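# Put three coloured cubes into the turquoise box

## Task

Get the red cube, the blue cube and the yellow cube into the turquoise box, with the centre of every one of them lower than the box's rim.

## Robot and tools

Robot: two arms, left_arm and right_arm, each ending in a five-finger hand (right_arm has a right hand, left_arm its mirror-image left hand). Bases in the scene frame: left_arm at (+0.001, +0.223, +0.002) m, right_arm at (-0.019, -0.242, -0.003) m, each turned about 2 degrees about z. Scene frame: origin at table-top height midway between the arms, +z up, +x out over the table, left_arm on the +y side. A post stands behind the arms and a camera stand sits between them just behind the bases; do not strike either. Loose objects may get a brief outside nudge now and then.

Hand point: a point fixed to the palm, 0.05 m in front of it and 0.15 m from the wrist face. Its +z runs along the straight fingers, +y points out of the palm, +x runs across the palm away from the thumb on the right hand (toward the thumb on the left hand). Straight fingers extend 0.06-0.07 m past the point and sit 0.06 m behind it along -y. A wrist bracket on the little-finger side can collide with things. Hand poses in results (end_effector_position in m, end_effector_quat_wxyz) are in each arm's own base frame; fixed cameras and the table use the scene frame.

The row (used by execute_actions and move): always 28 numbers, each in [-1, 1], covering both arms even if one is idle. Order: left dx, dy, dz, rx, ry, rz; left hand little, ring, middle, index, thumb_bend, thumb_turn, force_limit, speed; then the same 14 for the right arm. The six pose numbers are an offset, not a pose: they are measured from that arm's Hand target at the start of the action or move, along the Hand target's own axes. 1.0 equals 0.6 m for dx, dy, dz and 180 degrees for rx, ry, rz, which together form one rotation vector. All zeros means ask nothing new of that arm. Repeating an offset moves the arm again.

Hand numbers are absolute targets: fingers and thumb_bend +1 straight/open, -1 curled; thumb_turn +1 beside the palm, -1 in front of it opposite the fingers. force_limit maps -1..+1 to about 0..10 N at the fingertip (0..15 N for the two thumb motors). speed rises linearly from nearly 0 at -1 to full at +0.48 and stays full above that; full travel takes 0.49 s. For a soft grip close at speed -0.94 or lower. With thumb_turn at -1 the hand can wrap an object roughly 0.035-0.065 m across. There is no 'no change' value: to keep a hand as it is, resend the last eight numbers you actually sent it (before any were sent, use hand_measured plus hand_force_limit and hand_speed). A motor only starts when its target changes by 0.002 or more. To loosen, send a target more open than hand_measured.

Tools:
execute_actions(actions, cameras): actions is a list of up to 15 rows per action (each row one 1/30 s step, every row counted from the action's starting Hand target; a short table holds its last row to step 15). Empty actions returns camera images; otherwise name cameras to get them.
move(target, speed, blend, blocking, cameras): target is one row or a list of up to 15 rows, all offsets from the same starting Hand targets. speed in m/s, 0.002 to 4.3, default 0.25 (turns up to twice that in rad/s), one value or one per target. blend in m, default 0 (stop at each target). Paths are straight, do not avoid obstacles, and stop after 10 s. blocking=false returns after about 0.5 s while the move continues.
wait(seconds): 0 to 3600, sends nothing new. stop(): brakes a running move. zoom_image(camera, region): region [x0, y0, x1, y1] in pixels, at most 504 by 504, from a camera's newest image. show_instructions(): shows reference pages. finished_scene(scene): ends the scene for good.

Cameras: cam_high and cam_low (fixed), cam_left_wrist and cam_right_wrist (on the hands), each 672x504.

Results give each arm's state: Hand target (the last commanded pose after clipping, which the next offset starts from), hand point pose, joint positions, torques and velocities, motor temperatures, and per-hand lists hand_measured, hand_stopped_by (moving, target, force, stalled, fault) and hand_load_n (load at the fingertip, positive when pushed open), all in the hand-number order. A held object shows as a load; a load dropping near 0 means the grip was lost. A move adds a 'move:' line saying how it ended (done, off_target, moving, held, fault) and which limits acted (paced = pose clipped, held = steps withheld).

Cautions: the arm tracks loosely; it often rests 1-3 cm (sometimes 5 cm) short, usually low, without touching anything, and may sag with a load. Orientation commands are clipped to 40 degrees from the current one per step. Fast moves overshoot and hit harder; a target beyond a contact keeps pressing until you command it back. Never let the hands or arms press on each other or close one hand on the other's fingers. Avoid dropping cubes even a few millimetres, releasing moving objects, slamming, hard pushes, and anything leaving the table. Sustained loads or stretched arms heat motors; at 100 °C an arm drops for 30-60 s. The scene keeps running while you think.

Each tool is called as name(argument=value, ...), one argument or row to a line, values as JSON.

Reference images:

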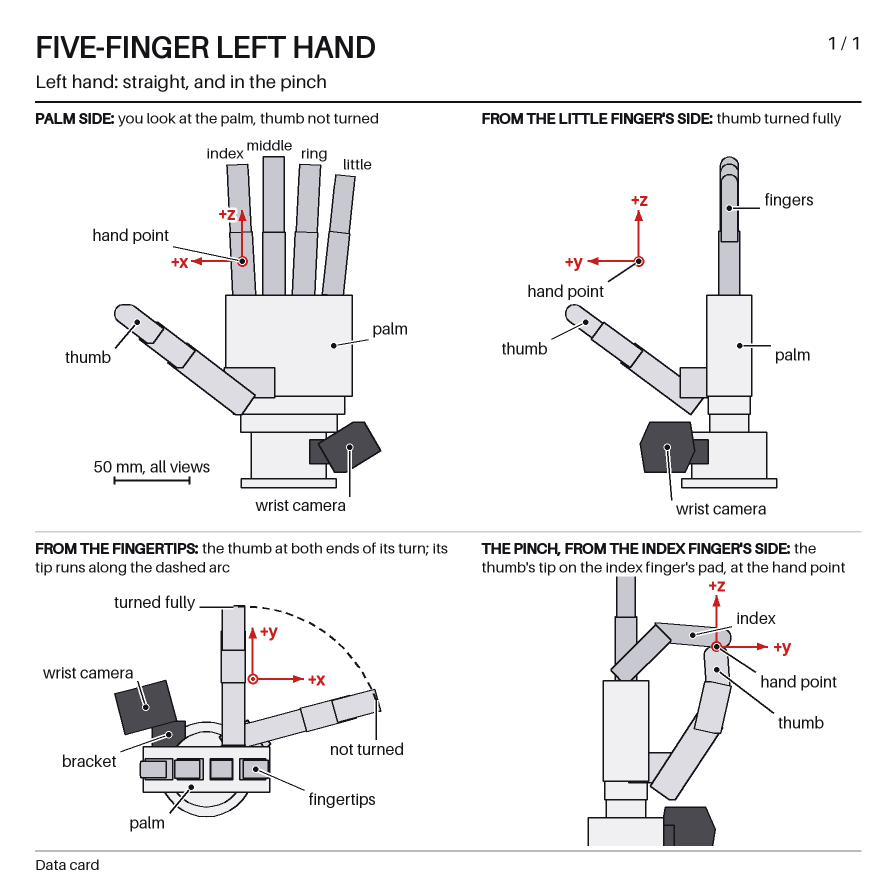

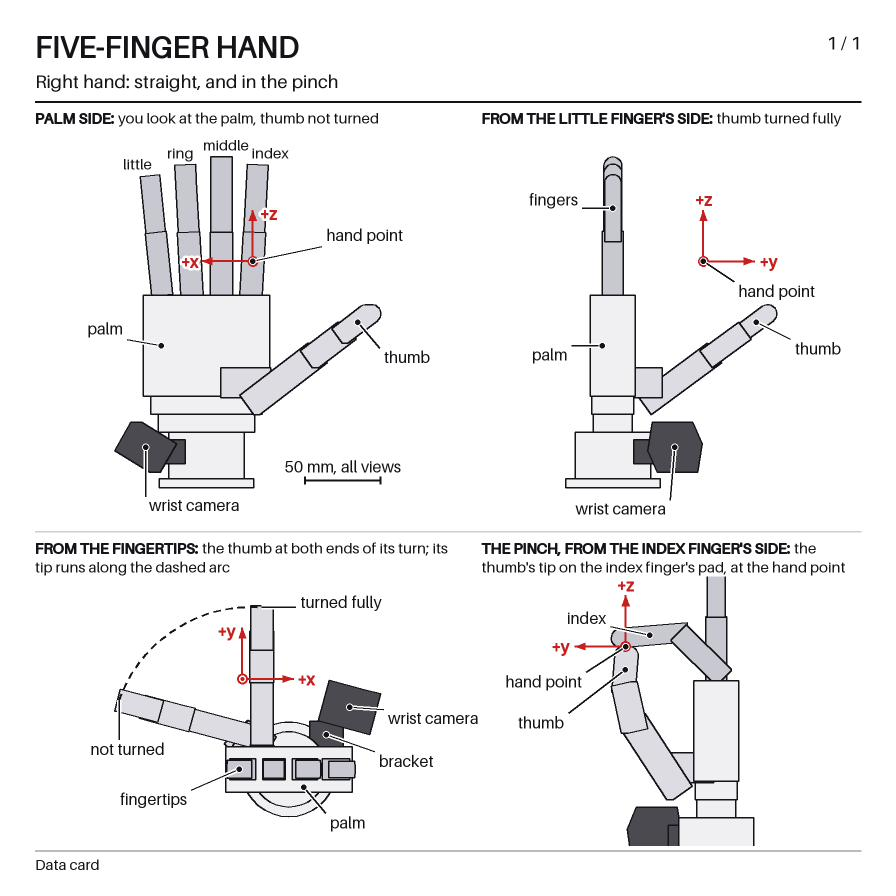

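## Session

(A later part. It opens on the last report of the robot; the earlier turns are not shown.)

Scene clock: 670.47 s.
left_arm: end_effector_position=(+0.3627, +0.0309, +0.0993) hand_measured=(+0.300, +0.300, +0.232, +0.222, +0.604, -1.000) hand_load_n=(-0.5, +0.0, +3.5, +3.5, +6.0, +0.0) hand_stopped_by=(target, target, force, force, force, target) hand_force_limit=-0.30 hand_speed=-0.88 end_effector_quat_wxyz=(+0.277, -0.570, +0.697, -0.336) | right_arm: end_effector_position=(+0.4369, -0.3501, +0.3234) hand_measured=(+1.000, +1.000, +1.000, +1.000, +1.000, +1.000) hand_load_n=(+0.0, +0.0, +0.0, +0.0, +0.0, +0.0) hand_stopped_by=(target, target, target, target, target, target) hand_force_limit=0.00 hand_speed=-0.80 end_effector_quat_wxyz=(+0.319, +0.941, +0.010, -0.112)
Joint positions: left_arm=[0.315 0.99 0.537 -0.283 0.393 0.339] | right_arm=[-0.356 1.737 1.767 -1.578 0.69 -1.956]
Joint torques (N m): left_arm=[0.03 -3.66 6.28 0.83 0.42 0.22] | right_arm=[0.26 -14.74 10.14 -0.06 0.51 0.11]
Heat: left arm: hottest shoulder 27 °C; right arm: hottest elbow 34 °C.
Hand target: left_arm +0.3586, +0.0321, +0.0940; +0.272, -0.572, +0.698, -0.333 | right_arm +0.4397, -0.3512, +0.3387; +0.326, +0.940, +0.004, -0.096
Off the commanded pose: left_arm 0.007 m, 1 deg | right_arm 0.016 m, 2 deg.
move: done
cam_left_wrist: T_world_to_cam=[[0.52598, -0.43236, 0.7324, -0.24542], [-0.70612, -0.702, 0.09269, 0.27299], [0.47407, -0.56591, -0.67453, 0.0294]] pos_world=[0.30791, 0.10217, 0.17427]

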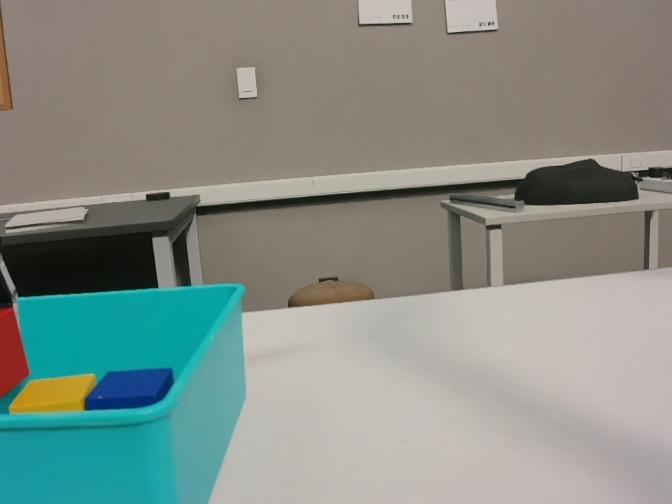

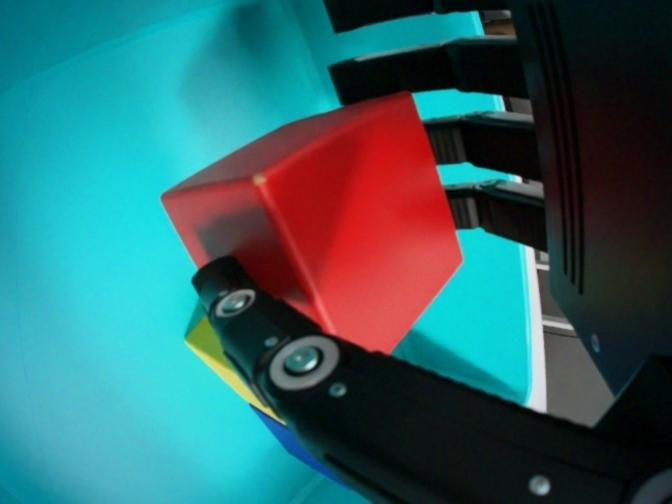

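move(
  target=[0.0033,0.0129,0.0107,0,0,0,0.3,0.3,-0.3,-0.3,0,-1,-0.3,-0.88,0,0,0,0,0,0,1,1,1,1,1,1,0,-0.8],
  speed=0.05,
  cameras=["cam_high","cam_low","cam_left_wrist"],
)

zoom_image(
  camera="cam_high",
  region=[390, 160, 530, 290],
)

Scene clock: 679.10 s.
left_arm: end_effector_position=(+0.3561, +0.0288, +0.0869) hand_measured=(+0.300, +0.300, +0.232, +0.222, +0.604, -1.000) hand_load_n=(+0.0, +0.5, +3.5, +3.5, +6.0, +0.0) hand_stopped_by=(target, target, force, force, force, target) hand_force_limit=-0.30 hand_speed=-0.88 end_effector_quat_wxyz=(+0.268, -0.574, +0.699, -0.332) | right_arm: end_effector_position=(+0.4369, -0.3501, +0.3234) hand_measured=(+1.000, +1.000, +1.000, +1.000, +1.000, +1.000) hand_load_n=(+0.0, +0.0, +0.0, +0.0, +0.0, +0.0) hand_stopped_by=(target, target, target, target, target, target) hand_force_limit=0.00 hand_speed=-0.80 end_effector_quat_wxyz=(+0.319, +0.941, +0.010, -0.112)
Joint positions: left_arm=[0.315 1 0.515 -0.274 0.393 0.34] | right_arm=[-0.356 1.737 1.767 -1.578 0.69 -1.956]
Joint torques (N m): left_arm=[-0.5 -3.08 6.23 1.76 0.24 0.16] | right_arm=[-0.03 -14.62 10.15 -0.09 0.51 0.12]
Heat: left arm: hottest shoulder 27 °C; right arm: hottest elbow 34 °C.
Hand target: left_arm +0.3584, +0.0301, +0.0840; +0.273, -0.572, +0.698, -0.333 | right_arm +0.4397, -0.3512, +0.3387; +0.326, +0.940, +0.004, -0.096
Off the commanded pose: left_arm 0.004 m, 1 deg | right_arm 0.016 m, 2 deg.
move: done
cam_left_wrist: T_world_to_cam=[[0.54126, -0.42798, 0.72379, -0.23854], [-0.70427, -0.70102, 0.11215, 0.26568], [0.45939, -0.57044, -0.68085, 0.02881]] pos_world=[0.30298, 0.10059, 0.16247]

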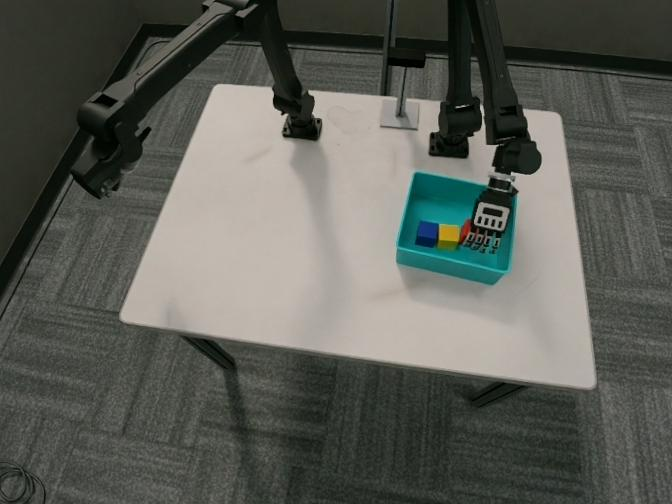

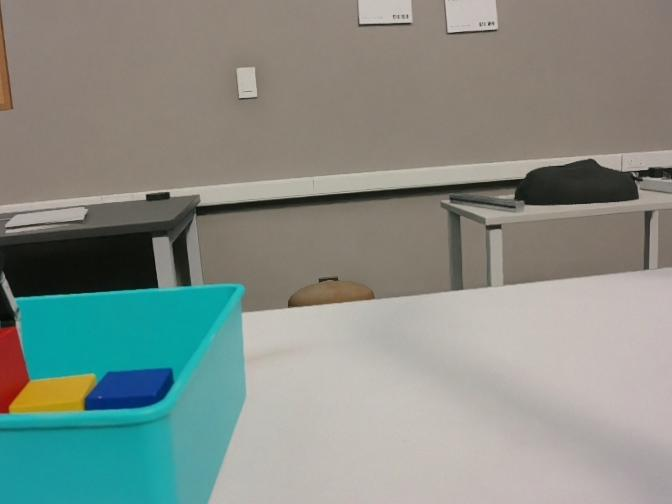

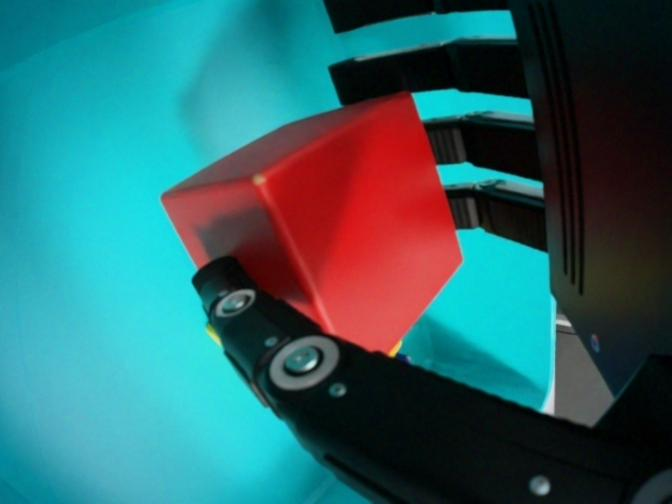

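Scaled by 3.600 from the camera's image (finer frame: 960x720).

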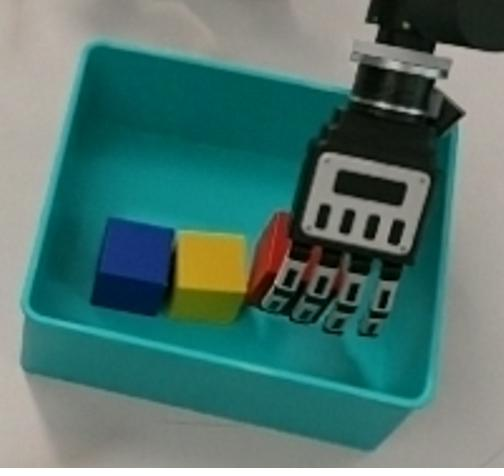

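move(
  target=[-0.001,0.0332,0.0332,0,0,0,0.3,0.3,-0.3,-0.3,0,-1,-0.3,-0.88,0,0,0,0,0,0,1,1,1,1,1,1,0,-0.8],
  speed=0.05,
  cameras=["cam_high","cam_low","cam_left_wrist"],
)

zoom_image(
  camera="cam_high",
  region=[440, 160, 530, 290],
)

zoom_image(
  camera="cam_left_wrist",
  region=[130, 60, 330, 240],
)

Scene clock: 699.87 s.
left_arm: end_effector_position=(+0.3597, +0.0300, +0.0593) hand_measured=(+0.300, +0.300, +0.232, +0.222, +0.604, -1.000) hand_load_n=(-0.5, +0.0, +3.5, +3.5, +6.0, +0.0) hand_stopped_by=(target, target, force, force, force, target) hand_force_limit=-0.30 hand_speed=-0.88 end_effector_quat_wxyz=(+0.269, -0.574, +0.698, -0.332) | right_arm: end_effector_position=(+0.4369, -0.3501, +0.3234) hand_measured=(+1.000, +1.000, +1.000, +1.000, +1.000, +1.000) hand_load_n=(+0.0, +0.0, +0.0, +0.0, +0.0, +0.0) hand_stopped_by=(target, target, target, target, target, target) hand_force_limit=0.00 hand_speed=-0.80 end_effector_quat_wxyz=(+0.319, +0.941, +0.010, -0.112)
Joint positions: left_arm=[0.315 1.072 0.472 -0.157 0.393 0.34] | right_arm=[-0.356 1.737 1.767 -1.578 0.69 -1.956]
Joint torques (N m): left_arm=[-0.85 -3.43 5.78 1.8 0.15 0.13] | right_arm=[0.09 -14.8 10.18 -0.1 0.51 0.13]
Heat: left arm: hottest shoulder 27 °C; right arm: hottest elbow 34 °C.
Hand target: left_arm +0.3612, +0.0301, +0.0559; +0.272, -0.572, +0.698, -0.333 | right_arm +0.4397, -0.3512, +0.3387; +0.326, +0.940, +0.004, -0.096
Off the commanded pose: left_arm 0.004 m, 0 deg | right_arm 0.016 m, 2 deg.
move: done
cam_left_wrist: T_world_to_cam=[[0.53991, -0.4285, 0.72449, -0.21955], [-0.70426, -0.70136, 0.11001, 0.27225], [0.46099, -0.56963, -0.68045, 0.00846]] pos_world=[0.30638, 0.10169, 0.13487]

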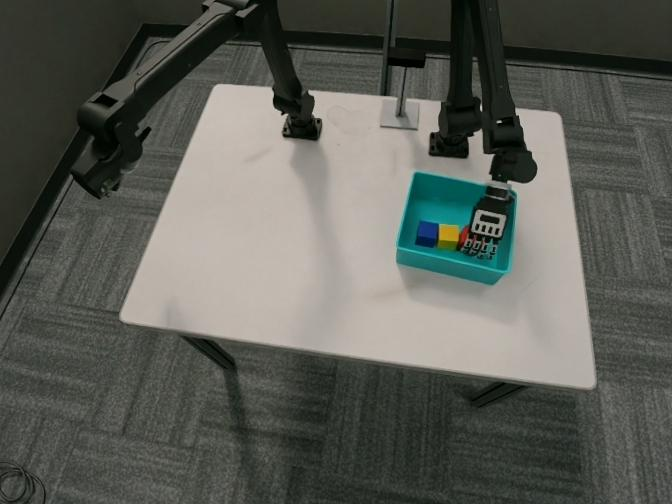

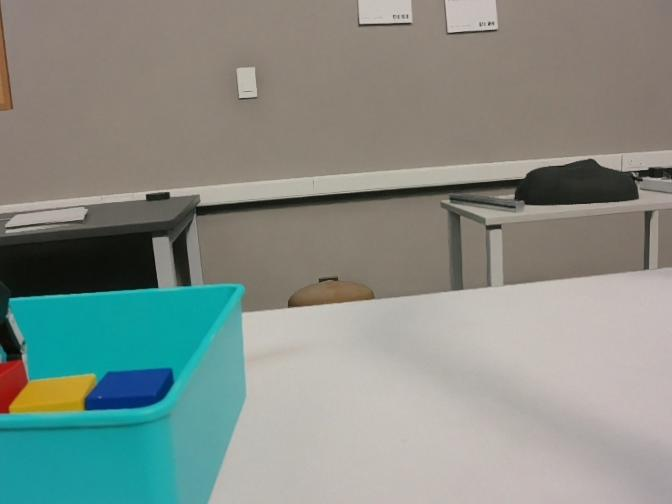

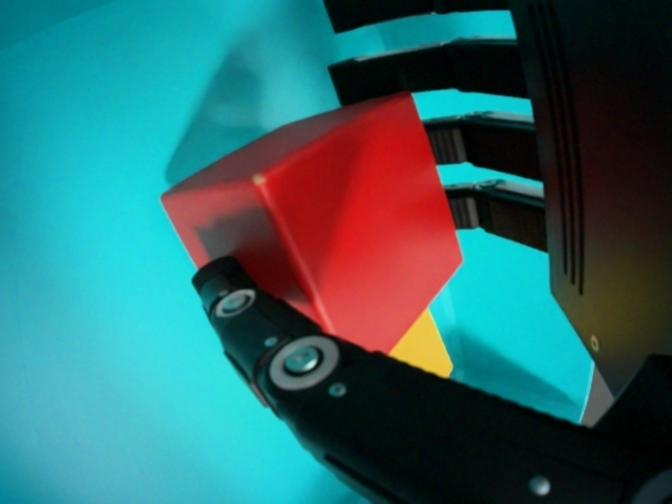

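Scaled by 3.877 from the camera's image (finer frame: 960x720).

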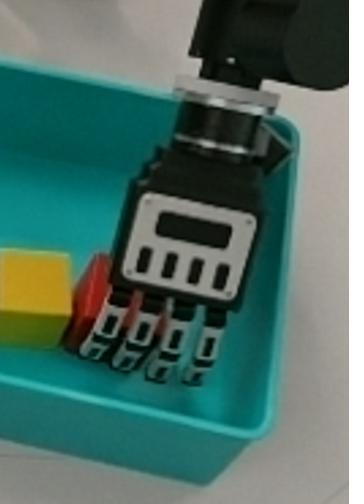

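Scaled by 2.520 from the camera's image (finer frame: 960x720).

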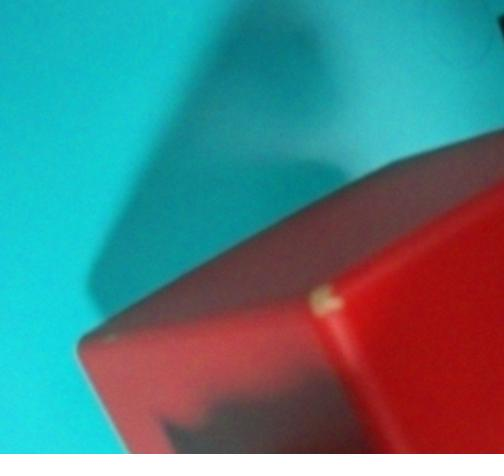

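move(
  target=[0,0.0052,0.0042,0,0,0,0.3,0.3,-0.3,-0.3,0,-1,-0.3,-0.88,0,0,0,0,0,0,1,1,1,1,1,1,0,-0.8],
  speed=0.03,
  cameras=["cam_high","cam_left_wrist"],
)

zoom_image(
  camera="cam_high",
  region=[470, 160, 530, 220],
)

zoom_image(
  camera="cam_left_wrist",
  region=[130, 60, 330, 240],
)

Scene clock: 707.97 s.
left_arm: end_effector_position=(+0.3596, +0.0300, +0.0550) hand_measured=(+0.300, +0.300, +0.232, +0.222, +0.604, -1.000) hand_load_n=(+0.0, +0.0, +3.5, +3.0, +6.5, +0.0) hand_stopped_by=(target, target, force, force, force, target) hand_force_limit=-0.30 hand_speed=-0.88 end_effector_quat_wxyz=(+0.269, -0.574, +0.699, -0.332) | right_arm: end_effector_position=(+0.4369, -0.3501, +0.3234) hand_measured=(+1.000, +1.000, +1.000, +1.000, +1.000, +1.000) hand_load_n=(+0.0, +0.0, +0.0, +0.0, +0.0, +0.0) hand_stopped_by=(target, target, target, target, target, target) hand_force_limit=0.00 hand_speed=-0.80 end_effector_quat_wxyz=(+0.319, +0.941, +0.010, -0.112)
Joint positions: left_arm=[0.315 1.083 0.465 -0.14 0.393 0.34] | right_arm=[-0.356 1.737 1.767 -1.578 0.69 -1.956]
Joint torques (N m): left_arm=[-0.85 -3.49 5.72 1.81 0.15 0.13] | right_arm=[0.09 -14.56 10.1 -0.06 0.5 0.12]
Heat: left arm: hottest shoulder 27 °C; right arm: hottest elbow 34 °C.
Hand target: left_arm +0.3612, +0.0301, +0.0518; +0.272, -0.572, +0.698, -0.333 | right_arm +0.4397, -0.3512, +0.3387; +0.326, +0.940, +0.004, -0.096
Off the commanded pose: left_arm 0.003 m, 1 deg | right_arm 0.016 m, 2 deg.
move: done
cam_left_wrist: T_world_to_cam=[[0.54045, -0.42829, 0.72421, -0.21654], [-0.70418, -0.70133, 0.11074, 0.27253], [0.46048, -0.56982, -0.68063, 0.00578]] pos_world=[0.30628, 0.10169, 0.13057]

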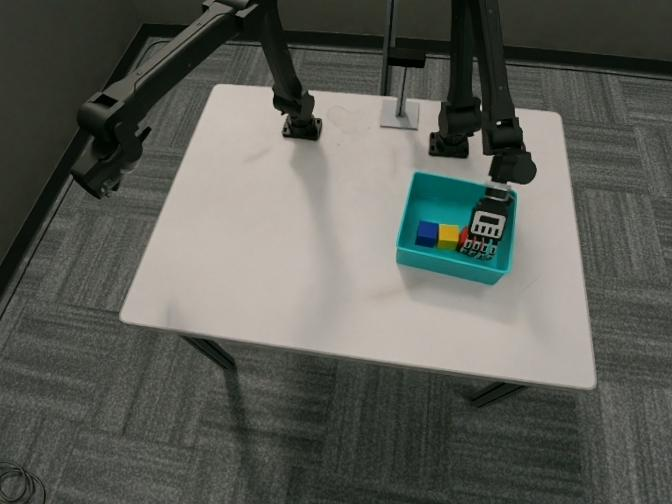

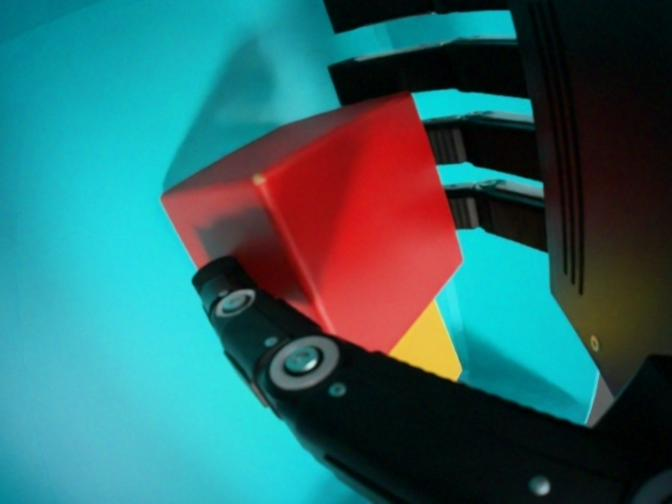

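Scaled by 8.400 from the camera's image (finer frame: 960x720).

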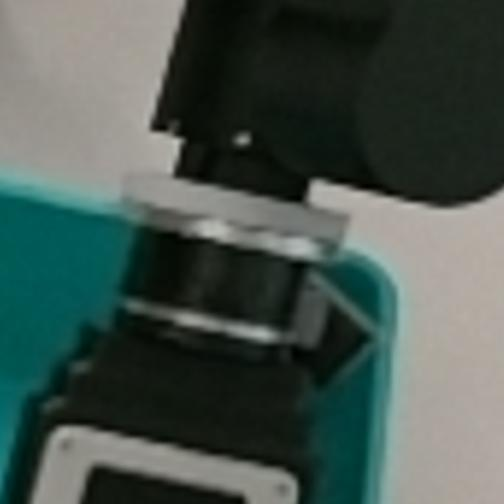

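Scaled by 2.520 from the camera's image (finer frame: 960x720).

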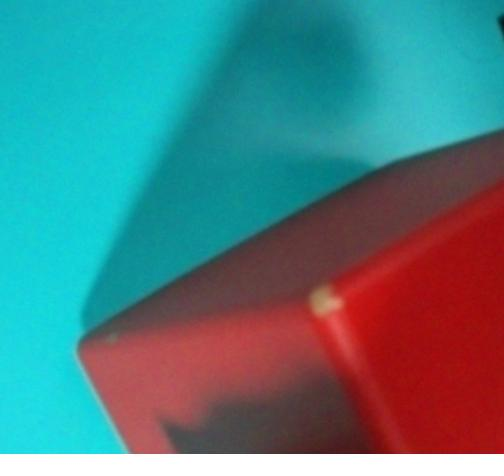

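move(
  target=[0,0.0033,0.0027,0,0,0,0.3,0.3,-0.3,-0.3,0,-1,-0.3,-0.88,0,0,0,0,0,0,1,1,1,1,1,1,0,-0.8],
  speed=0.03,
  cameras=["cam_high","cam_left_wrist"],
)

zoom_image(
  camera="cam_left_wrist",
  region=[130, 60, 330, 240],
)

Scene clock: 727.50 s.
left_arm: end_effector_position=(+0.3613, +0.0305, +0.0543) hand_measured=(+0.300, +0.300, +0.232, +0.222, +0.604, -1.000) hand_load_n=(+0.0, +0.0, +3.5, +3.0, +6.5, +0.0) hand_stopped_by=(target, target, force, force, force, target) hand_force_limit=-0.30 hand_speed=-0.88 end_effector_quat_wxyz=(+0.270, -0.573, +0.698, -0.333) | right_arm: end_effector_position=(+0.4369, -0.3501, +0.3234) hand_measured=(+1.000, +1.000, +1.000, +1.000, +1.000, +1.000) hand_load_n=(+0.0, +0.0, +0.0, +0.0, +0.0, +0.0) hand_stopped_by=(target, target, target, target, target, target) hand_force_limit=0.00 hand_speed=-0.80 end_effector_quat_wxyz=(+0.319, +0.941, +0.010, -0.112)
Joint positions: left_arm=[0.315 1.089 0.465 -0.13 0.393 0.34] | right_arm=[-0.356 1.737 1.767 -1.578 0.69 -1.956]
Joint torques (N m): left_arm=[-0.79 -3.55 5.41 1.83 0.15 0.13] | right_arm=[0.26 -14.68 10.09 -0.08 0.51 0.13]
Heat: left arm: hottest shoulder 26 °C; right arm: hottest elbow 34 °C.
Hand target: left_arm +0.3612, +0.0301, +0.0493; +0.272, -0.572, +0.698, -0.333 | right_arm +0.4397, -0.3512, +0.3387; +0.326, +0.940, +0.004, -0.096
Off the commanded pose: left_arm 0.005 m, 0 deg | right_arm 0.016 m, 2 deg.
move: done
cam_left_wrist: T_world_to_cam=[[0.53754, -0.42922, 0.72582, -0.21584], [-0.70461, -0.70148, 0.10701, 0.27464], [0.46322, -0.56894, -0.67951, 0.00382]] pos_world=[0.30777, 0.10218, 0.12987]

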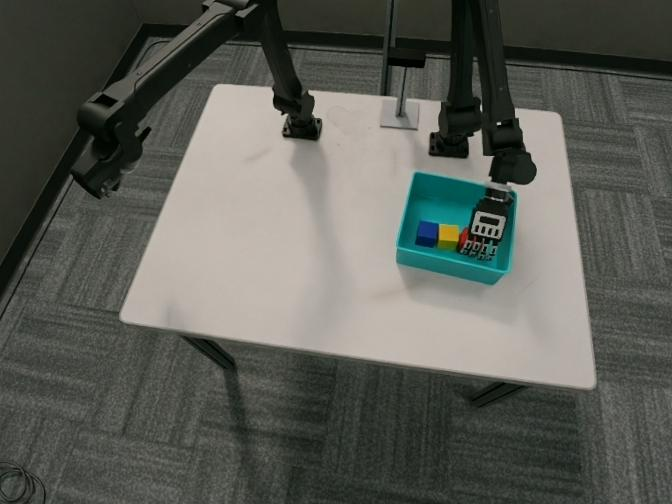

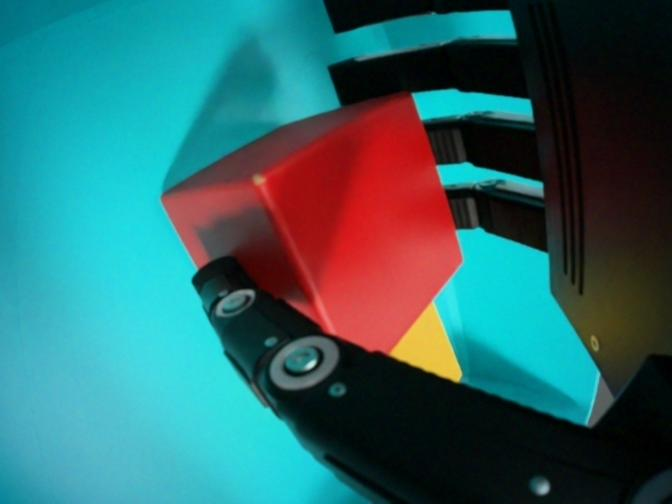

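Scaled by 2.520 from the camera's image (finer frame: 960x720).

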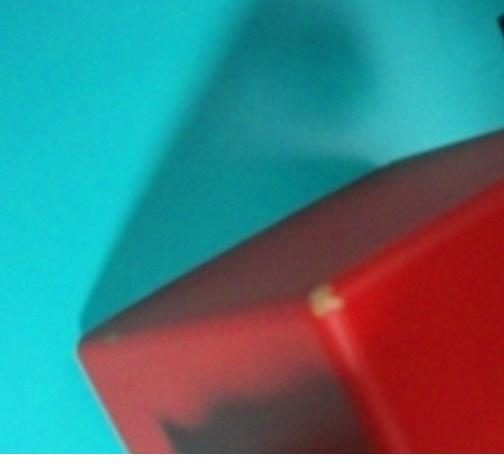

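wait(
  seconds=0.1,
  cameras=["cam_low","cam_high","cam_left_wrist"],
)

zoom_image(
  camera="cam_low",
  region=[0, 260, 140, 440],
)

zoom_image(
  camera="cam_high",
  region=[440, 160, 530, 290],
)

Scene clock: 738.27 s.
left_arm: end_effector_position=(+0.3614, +0.0306, +0.0544) hand_measured=(+0.300, +0.300, +0.232, +0.222, +0.604, -1.000) hand_load_n=(+0.0, +0.0, +3.5, +3.0, +6.5, +0.0) hand_stopped_by=(target, target, force, force, force, target) hand_force_limit=-0.30 hand_speed=-0.88 end_effector_quat_wxyz=(+0.271, -0.573, +0.698, -0.333) | right_arm: end_effector_position=(+0.4369, -0.3501, +0.3234) hand_measured=(+1.000, +1.000, +1.000, +1.000, +1.000, +1.000) hand_load_n=(+0.0, +0.0, +0.0, +0.0, +0.0, +0.0) hand_stopped_by=(target, target, target, target, target, target) hand_force_limit=0.00 hand_speed=-0.80 end_effector_quat_wxyz=(+0.319, +0.941, +0.010, -0.112)
Joint positions: left_arm=[0.315 1.089 0.465 -0.129 0.393 0.34] | right_arm=[-0.356 1.737 1.767 -1.578 0.69 -1.956]
Joint torques (N m): left_arm=[-0.85 -3.55 5.39 1.8 0.16 0.13] | right_arm=[0.03 -14.68 10.11 -0.08 0.51 0.14]
Heat: left arm: hottest shoulder 26 °C; right arm: hottest elbow 34 °C.
Hand target: left_arm +0.3612, +0.0301, +0.0493; +0.272, -0.572, +0.698, -0.333 | right_arm +0.4397, -0.3512, +0.3387; +0.326, +0.940, +0.004, -0.096
Off the commanded pose: left_arm 0.005 m, 0 deg | right_arm 0.016 m, 2 deg.
wait: 0.10 s; at rest from the start
cam_left_wrist: T_world_to_cam=[[0.53727, -0.42935, 0.72595, -0.21576], [-0.70468, -0.70147, 0.10666, 0.2747], [0.46344, -0.56886, -0.67943, 0.00374]] pos_world=[0.30777, 0.10218, 0.12987]
Images, in order (width x height): cam_high 672x504, cam_low 672x504, cam_left_wrist 672x504.

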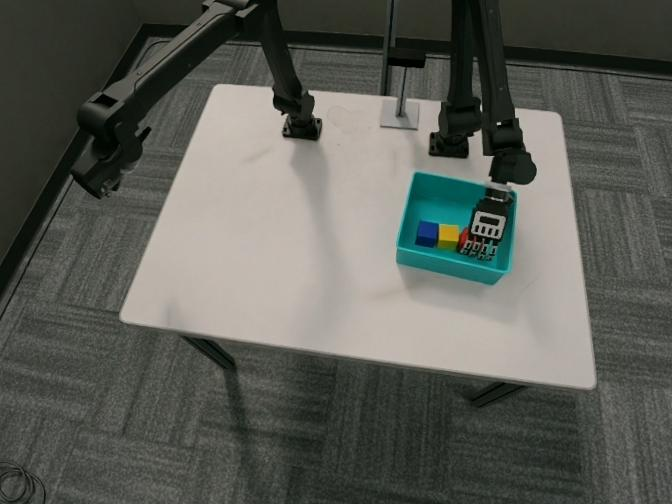

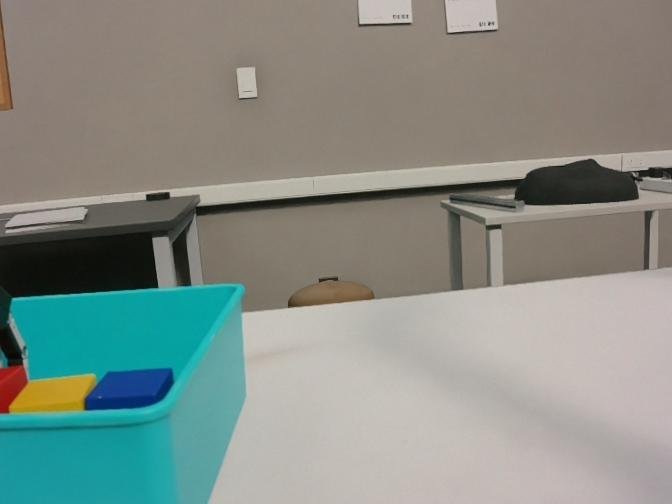

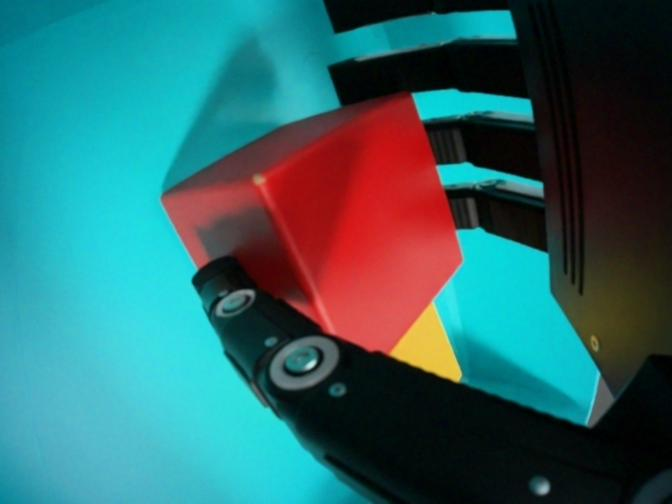

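Scaled by 2.800 from the camera's image (finer frame: 960x720).

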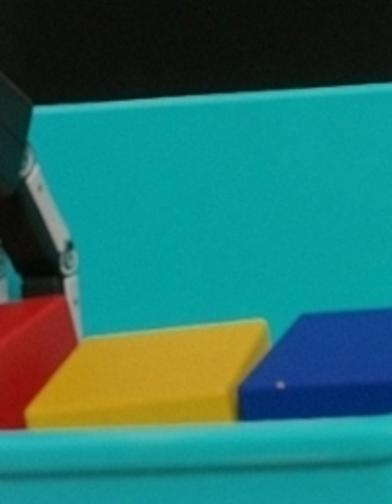

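Scaled by 3.877 from the camera's image (finer frame: 960x720).

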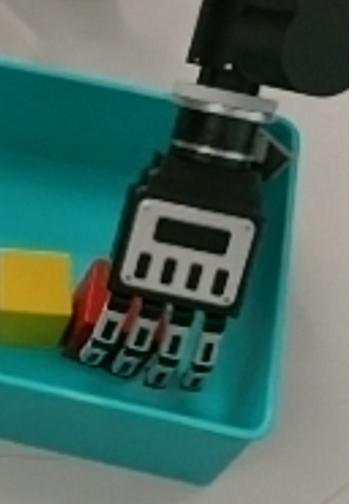

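zoom_image(
  camera="cam_left_wrist",
  region=[140, 150, 220, 230],
)

zoom_image(
  camera="cam_high",
  region=[485, 165, 535, 215],
)

zoom_image(
  camera="cam_high",
  region=[440, 215, 520, 285],
)

Scaled by 6.300 from the camera's image (finer frame: 960x720).

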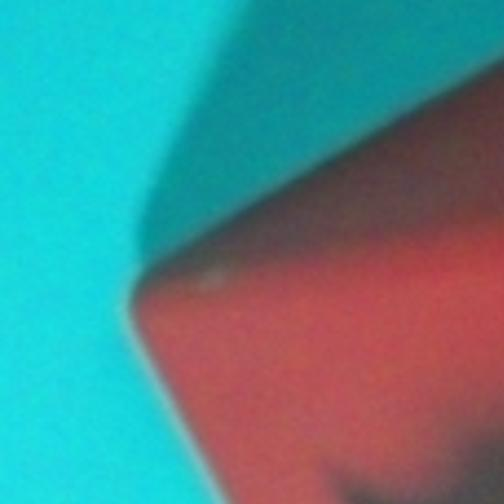

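Scaled by 10.080 from the camera's image (finer frame: 960x720).

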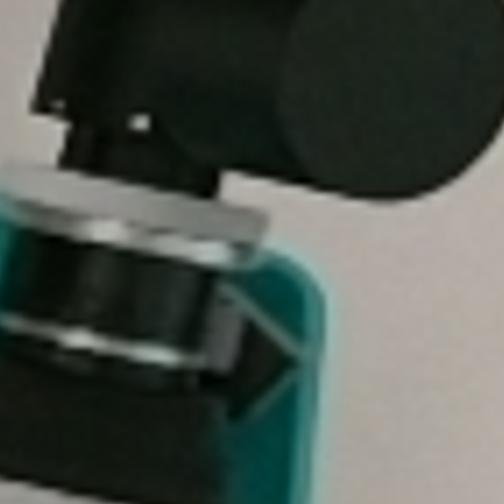

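Scaled by 6.300 from the camera's image (finer frame: 960x720).

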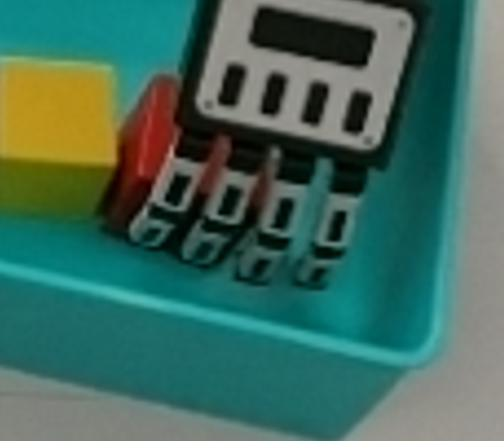

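move(
  target=[0,0.0033,0.0027,0,0,0,0.3,0.3,-0.3,-0.3,0,-1,-0.3,-0.88,0,0,0,0,0,0,1,1,1,1,1,1,0,-0.8],
  speed=0.03,
  cameras=["cam_high","cam_low","cam_left_wrist"],
)

zoom_image(
  camera="cam_left_wrist",
  region=[140, 150, 220, 230],
)

zoom_image(
  camera="cam_high",
  region=[485, 165, 535, 215],
)

Scene clock: 785.23 s.
left_arm: end_effector_position=(+0.3615, +0.0306, +0.0525) hand_measured=(+0.300, +0.300, +0.232, +0.222, +0.604, -1.000) hand_load_n=(+0.0, +0.0, +3.5, +3.0, +6.0, +0.0) hand_stopped_by=(target, target, force, force, force, target) hand_force_limit=-0.30 hand_speed=-0.88 end_effector_quat_wxyz=(+0.272, -0.573, +0.698, -0.333) | right_arm: end_effector_position=(+0.4369, -0.3501, +0.3234) hand_measured=(+1.000, +1.000, +1.000, +1.000, +1.000, +1.000) hand_load_n=(+0.0, +0.0, +0.0, +0.0, +0.0, +0.0) hand_stopped_by=(target, target, target, target, target, target) hand_force_limit=0.00 hand_speed=-0.80 end_effector_quat_wxyz=(+0.319, +0.941, +0.010, -0.112)
Joint positions: left_arm=[0.315 1.093 0.46 -0.117 0.393 0.34] | right_arm=[-0.356 1.737 1.767 -1.578 0.69 -1.956]
Joint torques (N m): left_arm=[-0.85 -3.14 5.44 1.68 0.15 0.13] | right_arm=[0.09 -14.56 10.09 -0.1 0.51 0.13]
Heat: left arm: hottest shoulder 26 °C; right arm: hottest elbow 35 °C.
Hand target: left_arm +0.3612, +0.0301, +0.0468; +0.272, -0.572, +0.698, -0.333 | right_arm +0.4397, -0.3512, +0.3387; +0.326, +0.940, +0.004, -0.096
Off the commanded pose: left_arm 0.006 m, 0 deg | right_arm 0.016 m, 2 deg.
move: done
cam_left_wrist: T_world_to_cam=[[0.53516, -0.43003, 0.72711, -0.21373], [-0.70498, -0.70157, 0.10394, 0.27536], [0.46542, -0.56822, -0.67861, 0.0016]] pos_world=[0.30776, 0.10218, 0.12787]

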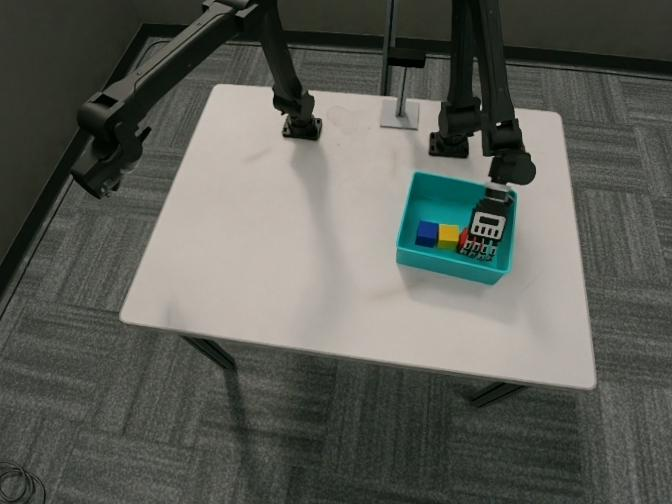

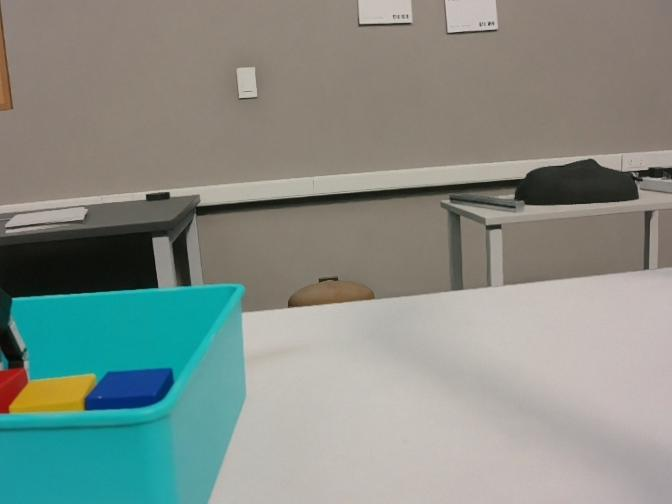

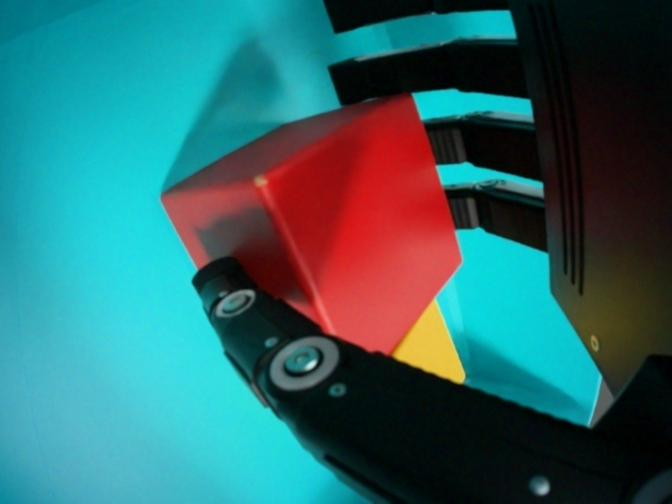

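Scaled by 6.300 from the camera's image (finer frame: 960x720).

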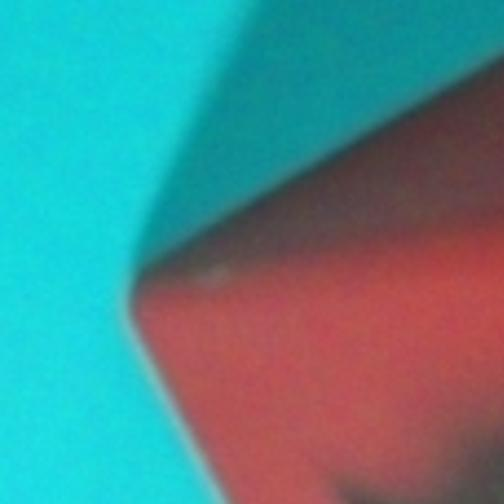

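Scaled by 10.080 from the camera's image (finer frame: 960x720).

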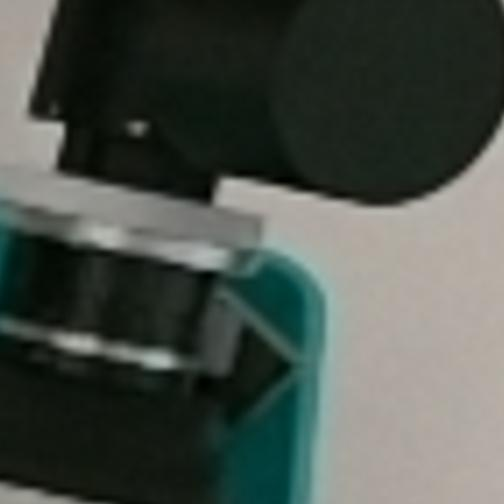

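move(
  target=[0,0.0033,0.0027,0,0,0,0.3,0.3,-0.3,-0.3,0,-1,-0.3,-0.88,0,0,0,0,0,0,1,1,1,1,1,1,0,-0.8],
  speed=0.03,
  cameras=["cam_high","cam_low","cam_left_wrist"],
)

zoom_image(
  camera="cam_left_wrist",
  region=[140, 150, 220, 230],
)

zoom_image(
  camera="cam_low",
  region=[0, 320, 140, 430],
)

Scene clock: 790.97 s.
left_arm: end_effector_position=(+0.3634, +0.0312, +0.0522) hand_measured=(+0.300, +0.300, +0.232, +0.222, +0.604, -1.000) hand_load_n=(+0.0, +0.0, +3.5, +3.0, +6.5, +0.0) hand_stopped_by=(target, target, force, force, force, target) hand_force_limit=-0.30 hand_speed=-0.88 end_effector_quat_wxyz=(+0.274, -0.571, +0.698, -0.334) | right_arm: end_effector_position=(+0.4369, -0.3501, +0.3234) hand_measured=(+1.000, +1.000, +1.000, +1.000, +1.000, +1.000) hand_load_n=(+0.0, +0.0, +0.0, +0.0, +0.0, +0.0) hand_stopped_by=(target, target, target, target, target, target) hand_force_limit=0.00 hand_speed=-0.80 end_effector_quat_wxyz=(+0.319, +0.941, +0.010, -0.112)
Joint positions: left_arm=[0.315 1.098 0.46 -0.106 0.393 0.34] | right_arm=[-0.356 1.737 1.767 -1.578 0.69 -1.956]
Joint torques (N m): left_arm=[-0.79 -3.43 5.14 1.81 0.15 0.13] | right_arm=[-0.03 -14.74 10.1 -0.1 0.51 0.12]
Heat: left arm: hottest shoulder 26 °C; right arm: hottest elbow 35 °C.
Hand target: left_arm +0.3612, +0.0301, +0.0442; +0.272, -0.572, +0.698, -0.333 | right_arm +0.4397, -0.3512, +0.3387; +0.326, +0.940, +0.004, -0.096
Off the commanded pose: left_arm 0.008 m, 0 deg | right_arm 0.016 m, 2 deg.
move: done
cam_left_wrist: T_world_to_cam=[[0.53121, -0.43128, 0.72926, -0.21295], [-0.7055, -0.70178, 0.09887, 0.27762], [0.46914, -0.56701, -0.67706, -0.00055]] pos_world=[0.30924, 0.10267, 0.12747]

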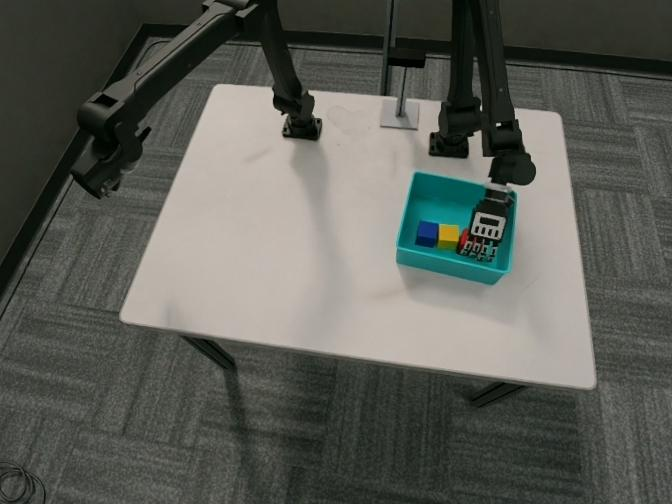

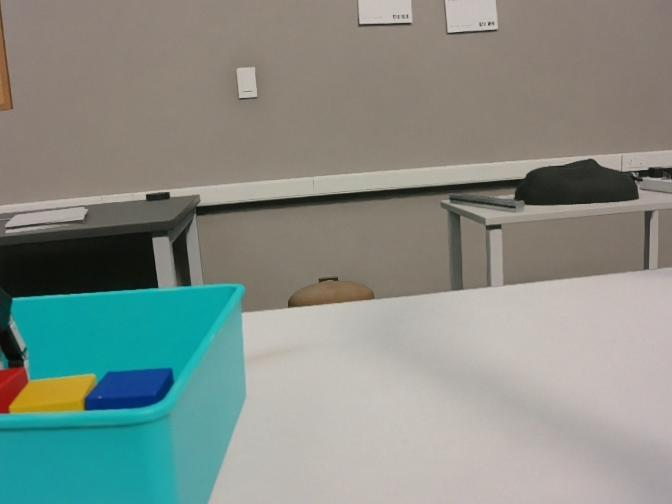

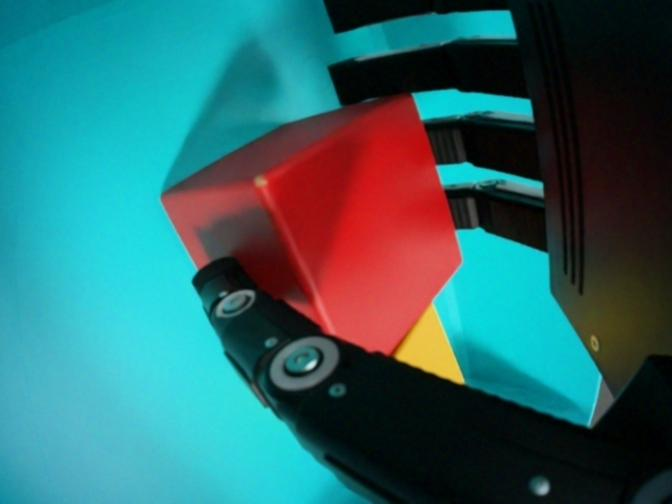

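Scaled by 6.300 from the camera's image (finer frame: 960x720).

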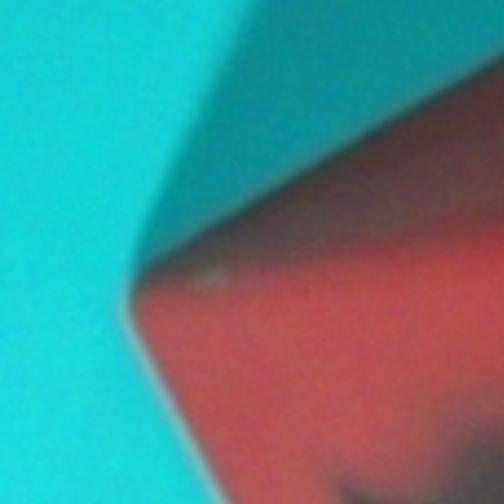

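Scaled by 3.600 from the camera's image (finer frame: 960x720).

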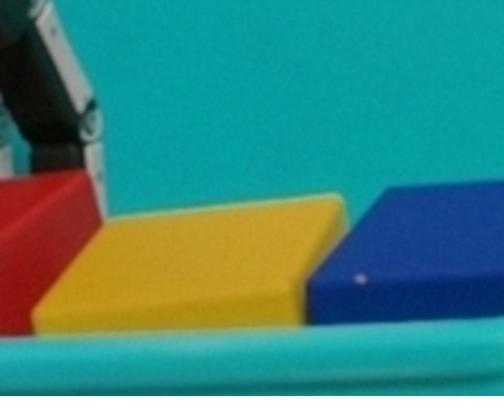

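zoom_image(
  camera="cam_left_wrist",
  region=[150, 80, 310, 210],
)

zoom_image(
  camera="cam_left_wrist",
  region=[370, 70, 480, 370],
)

Scaled by 3.150 from the camera's image (finer frame: 960x720).

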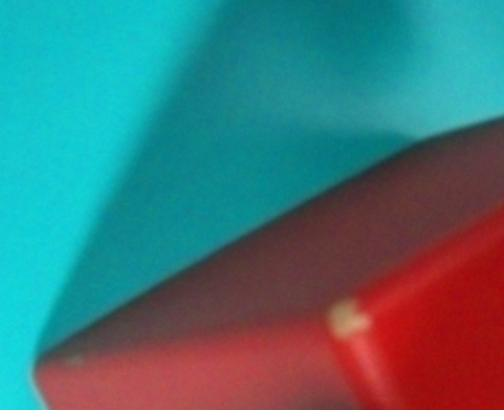

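Scaled by 1.680 from the camera's image (finer frame: 960x720).

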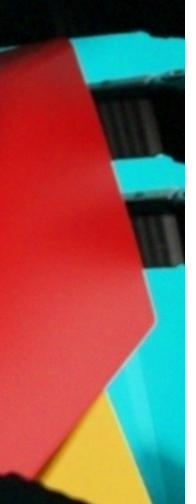

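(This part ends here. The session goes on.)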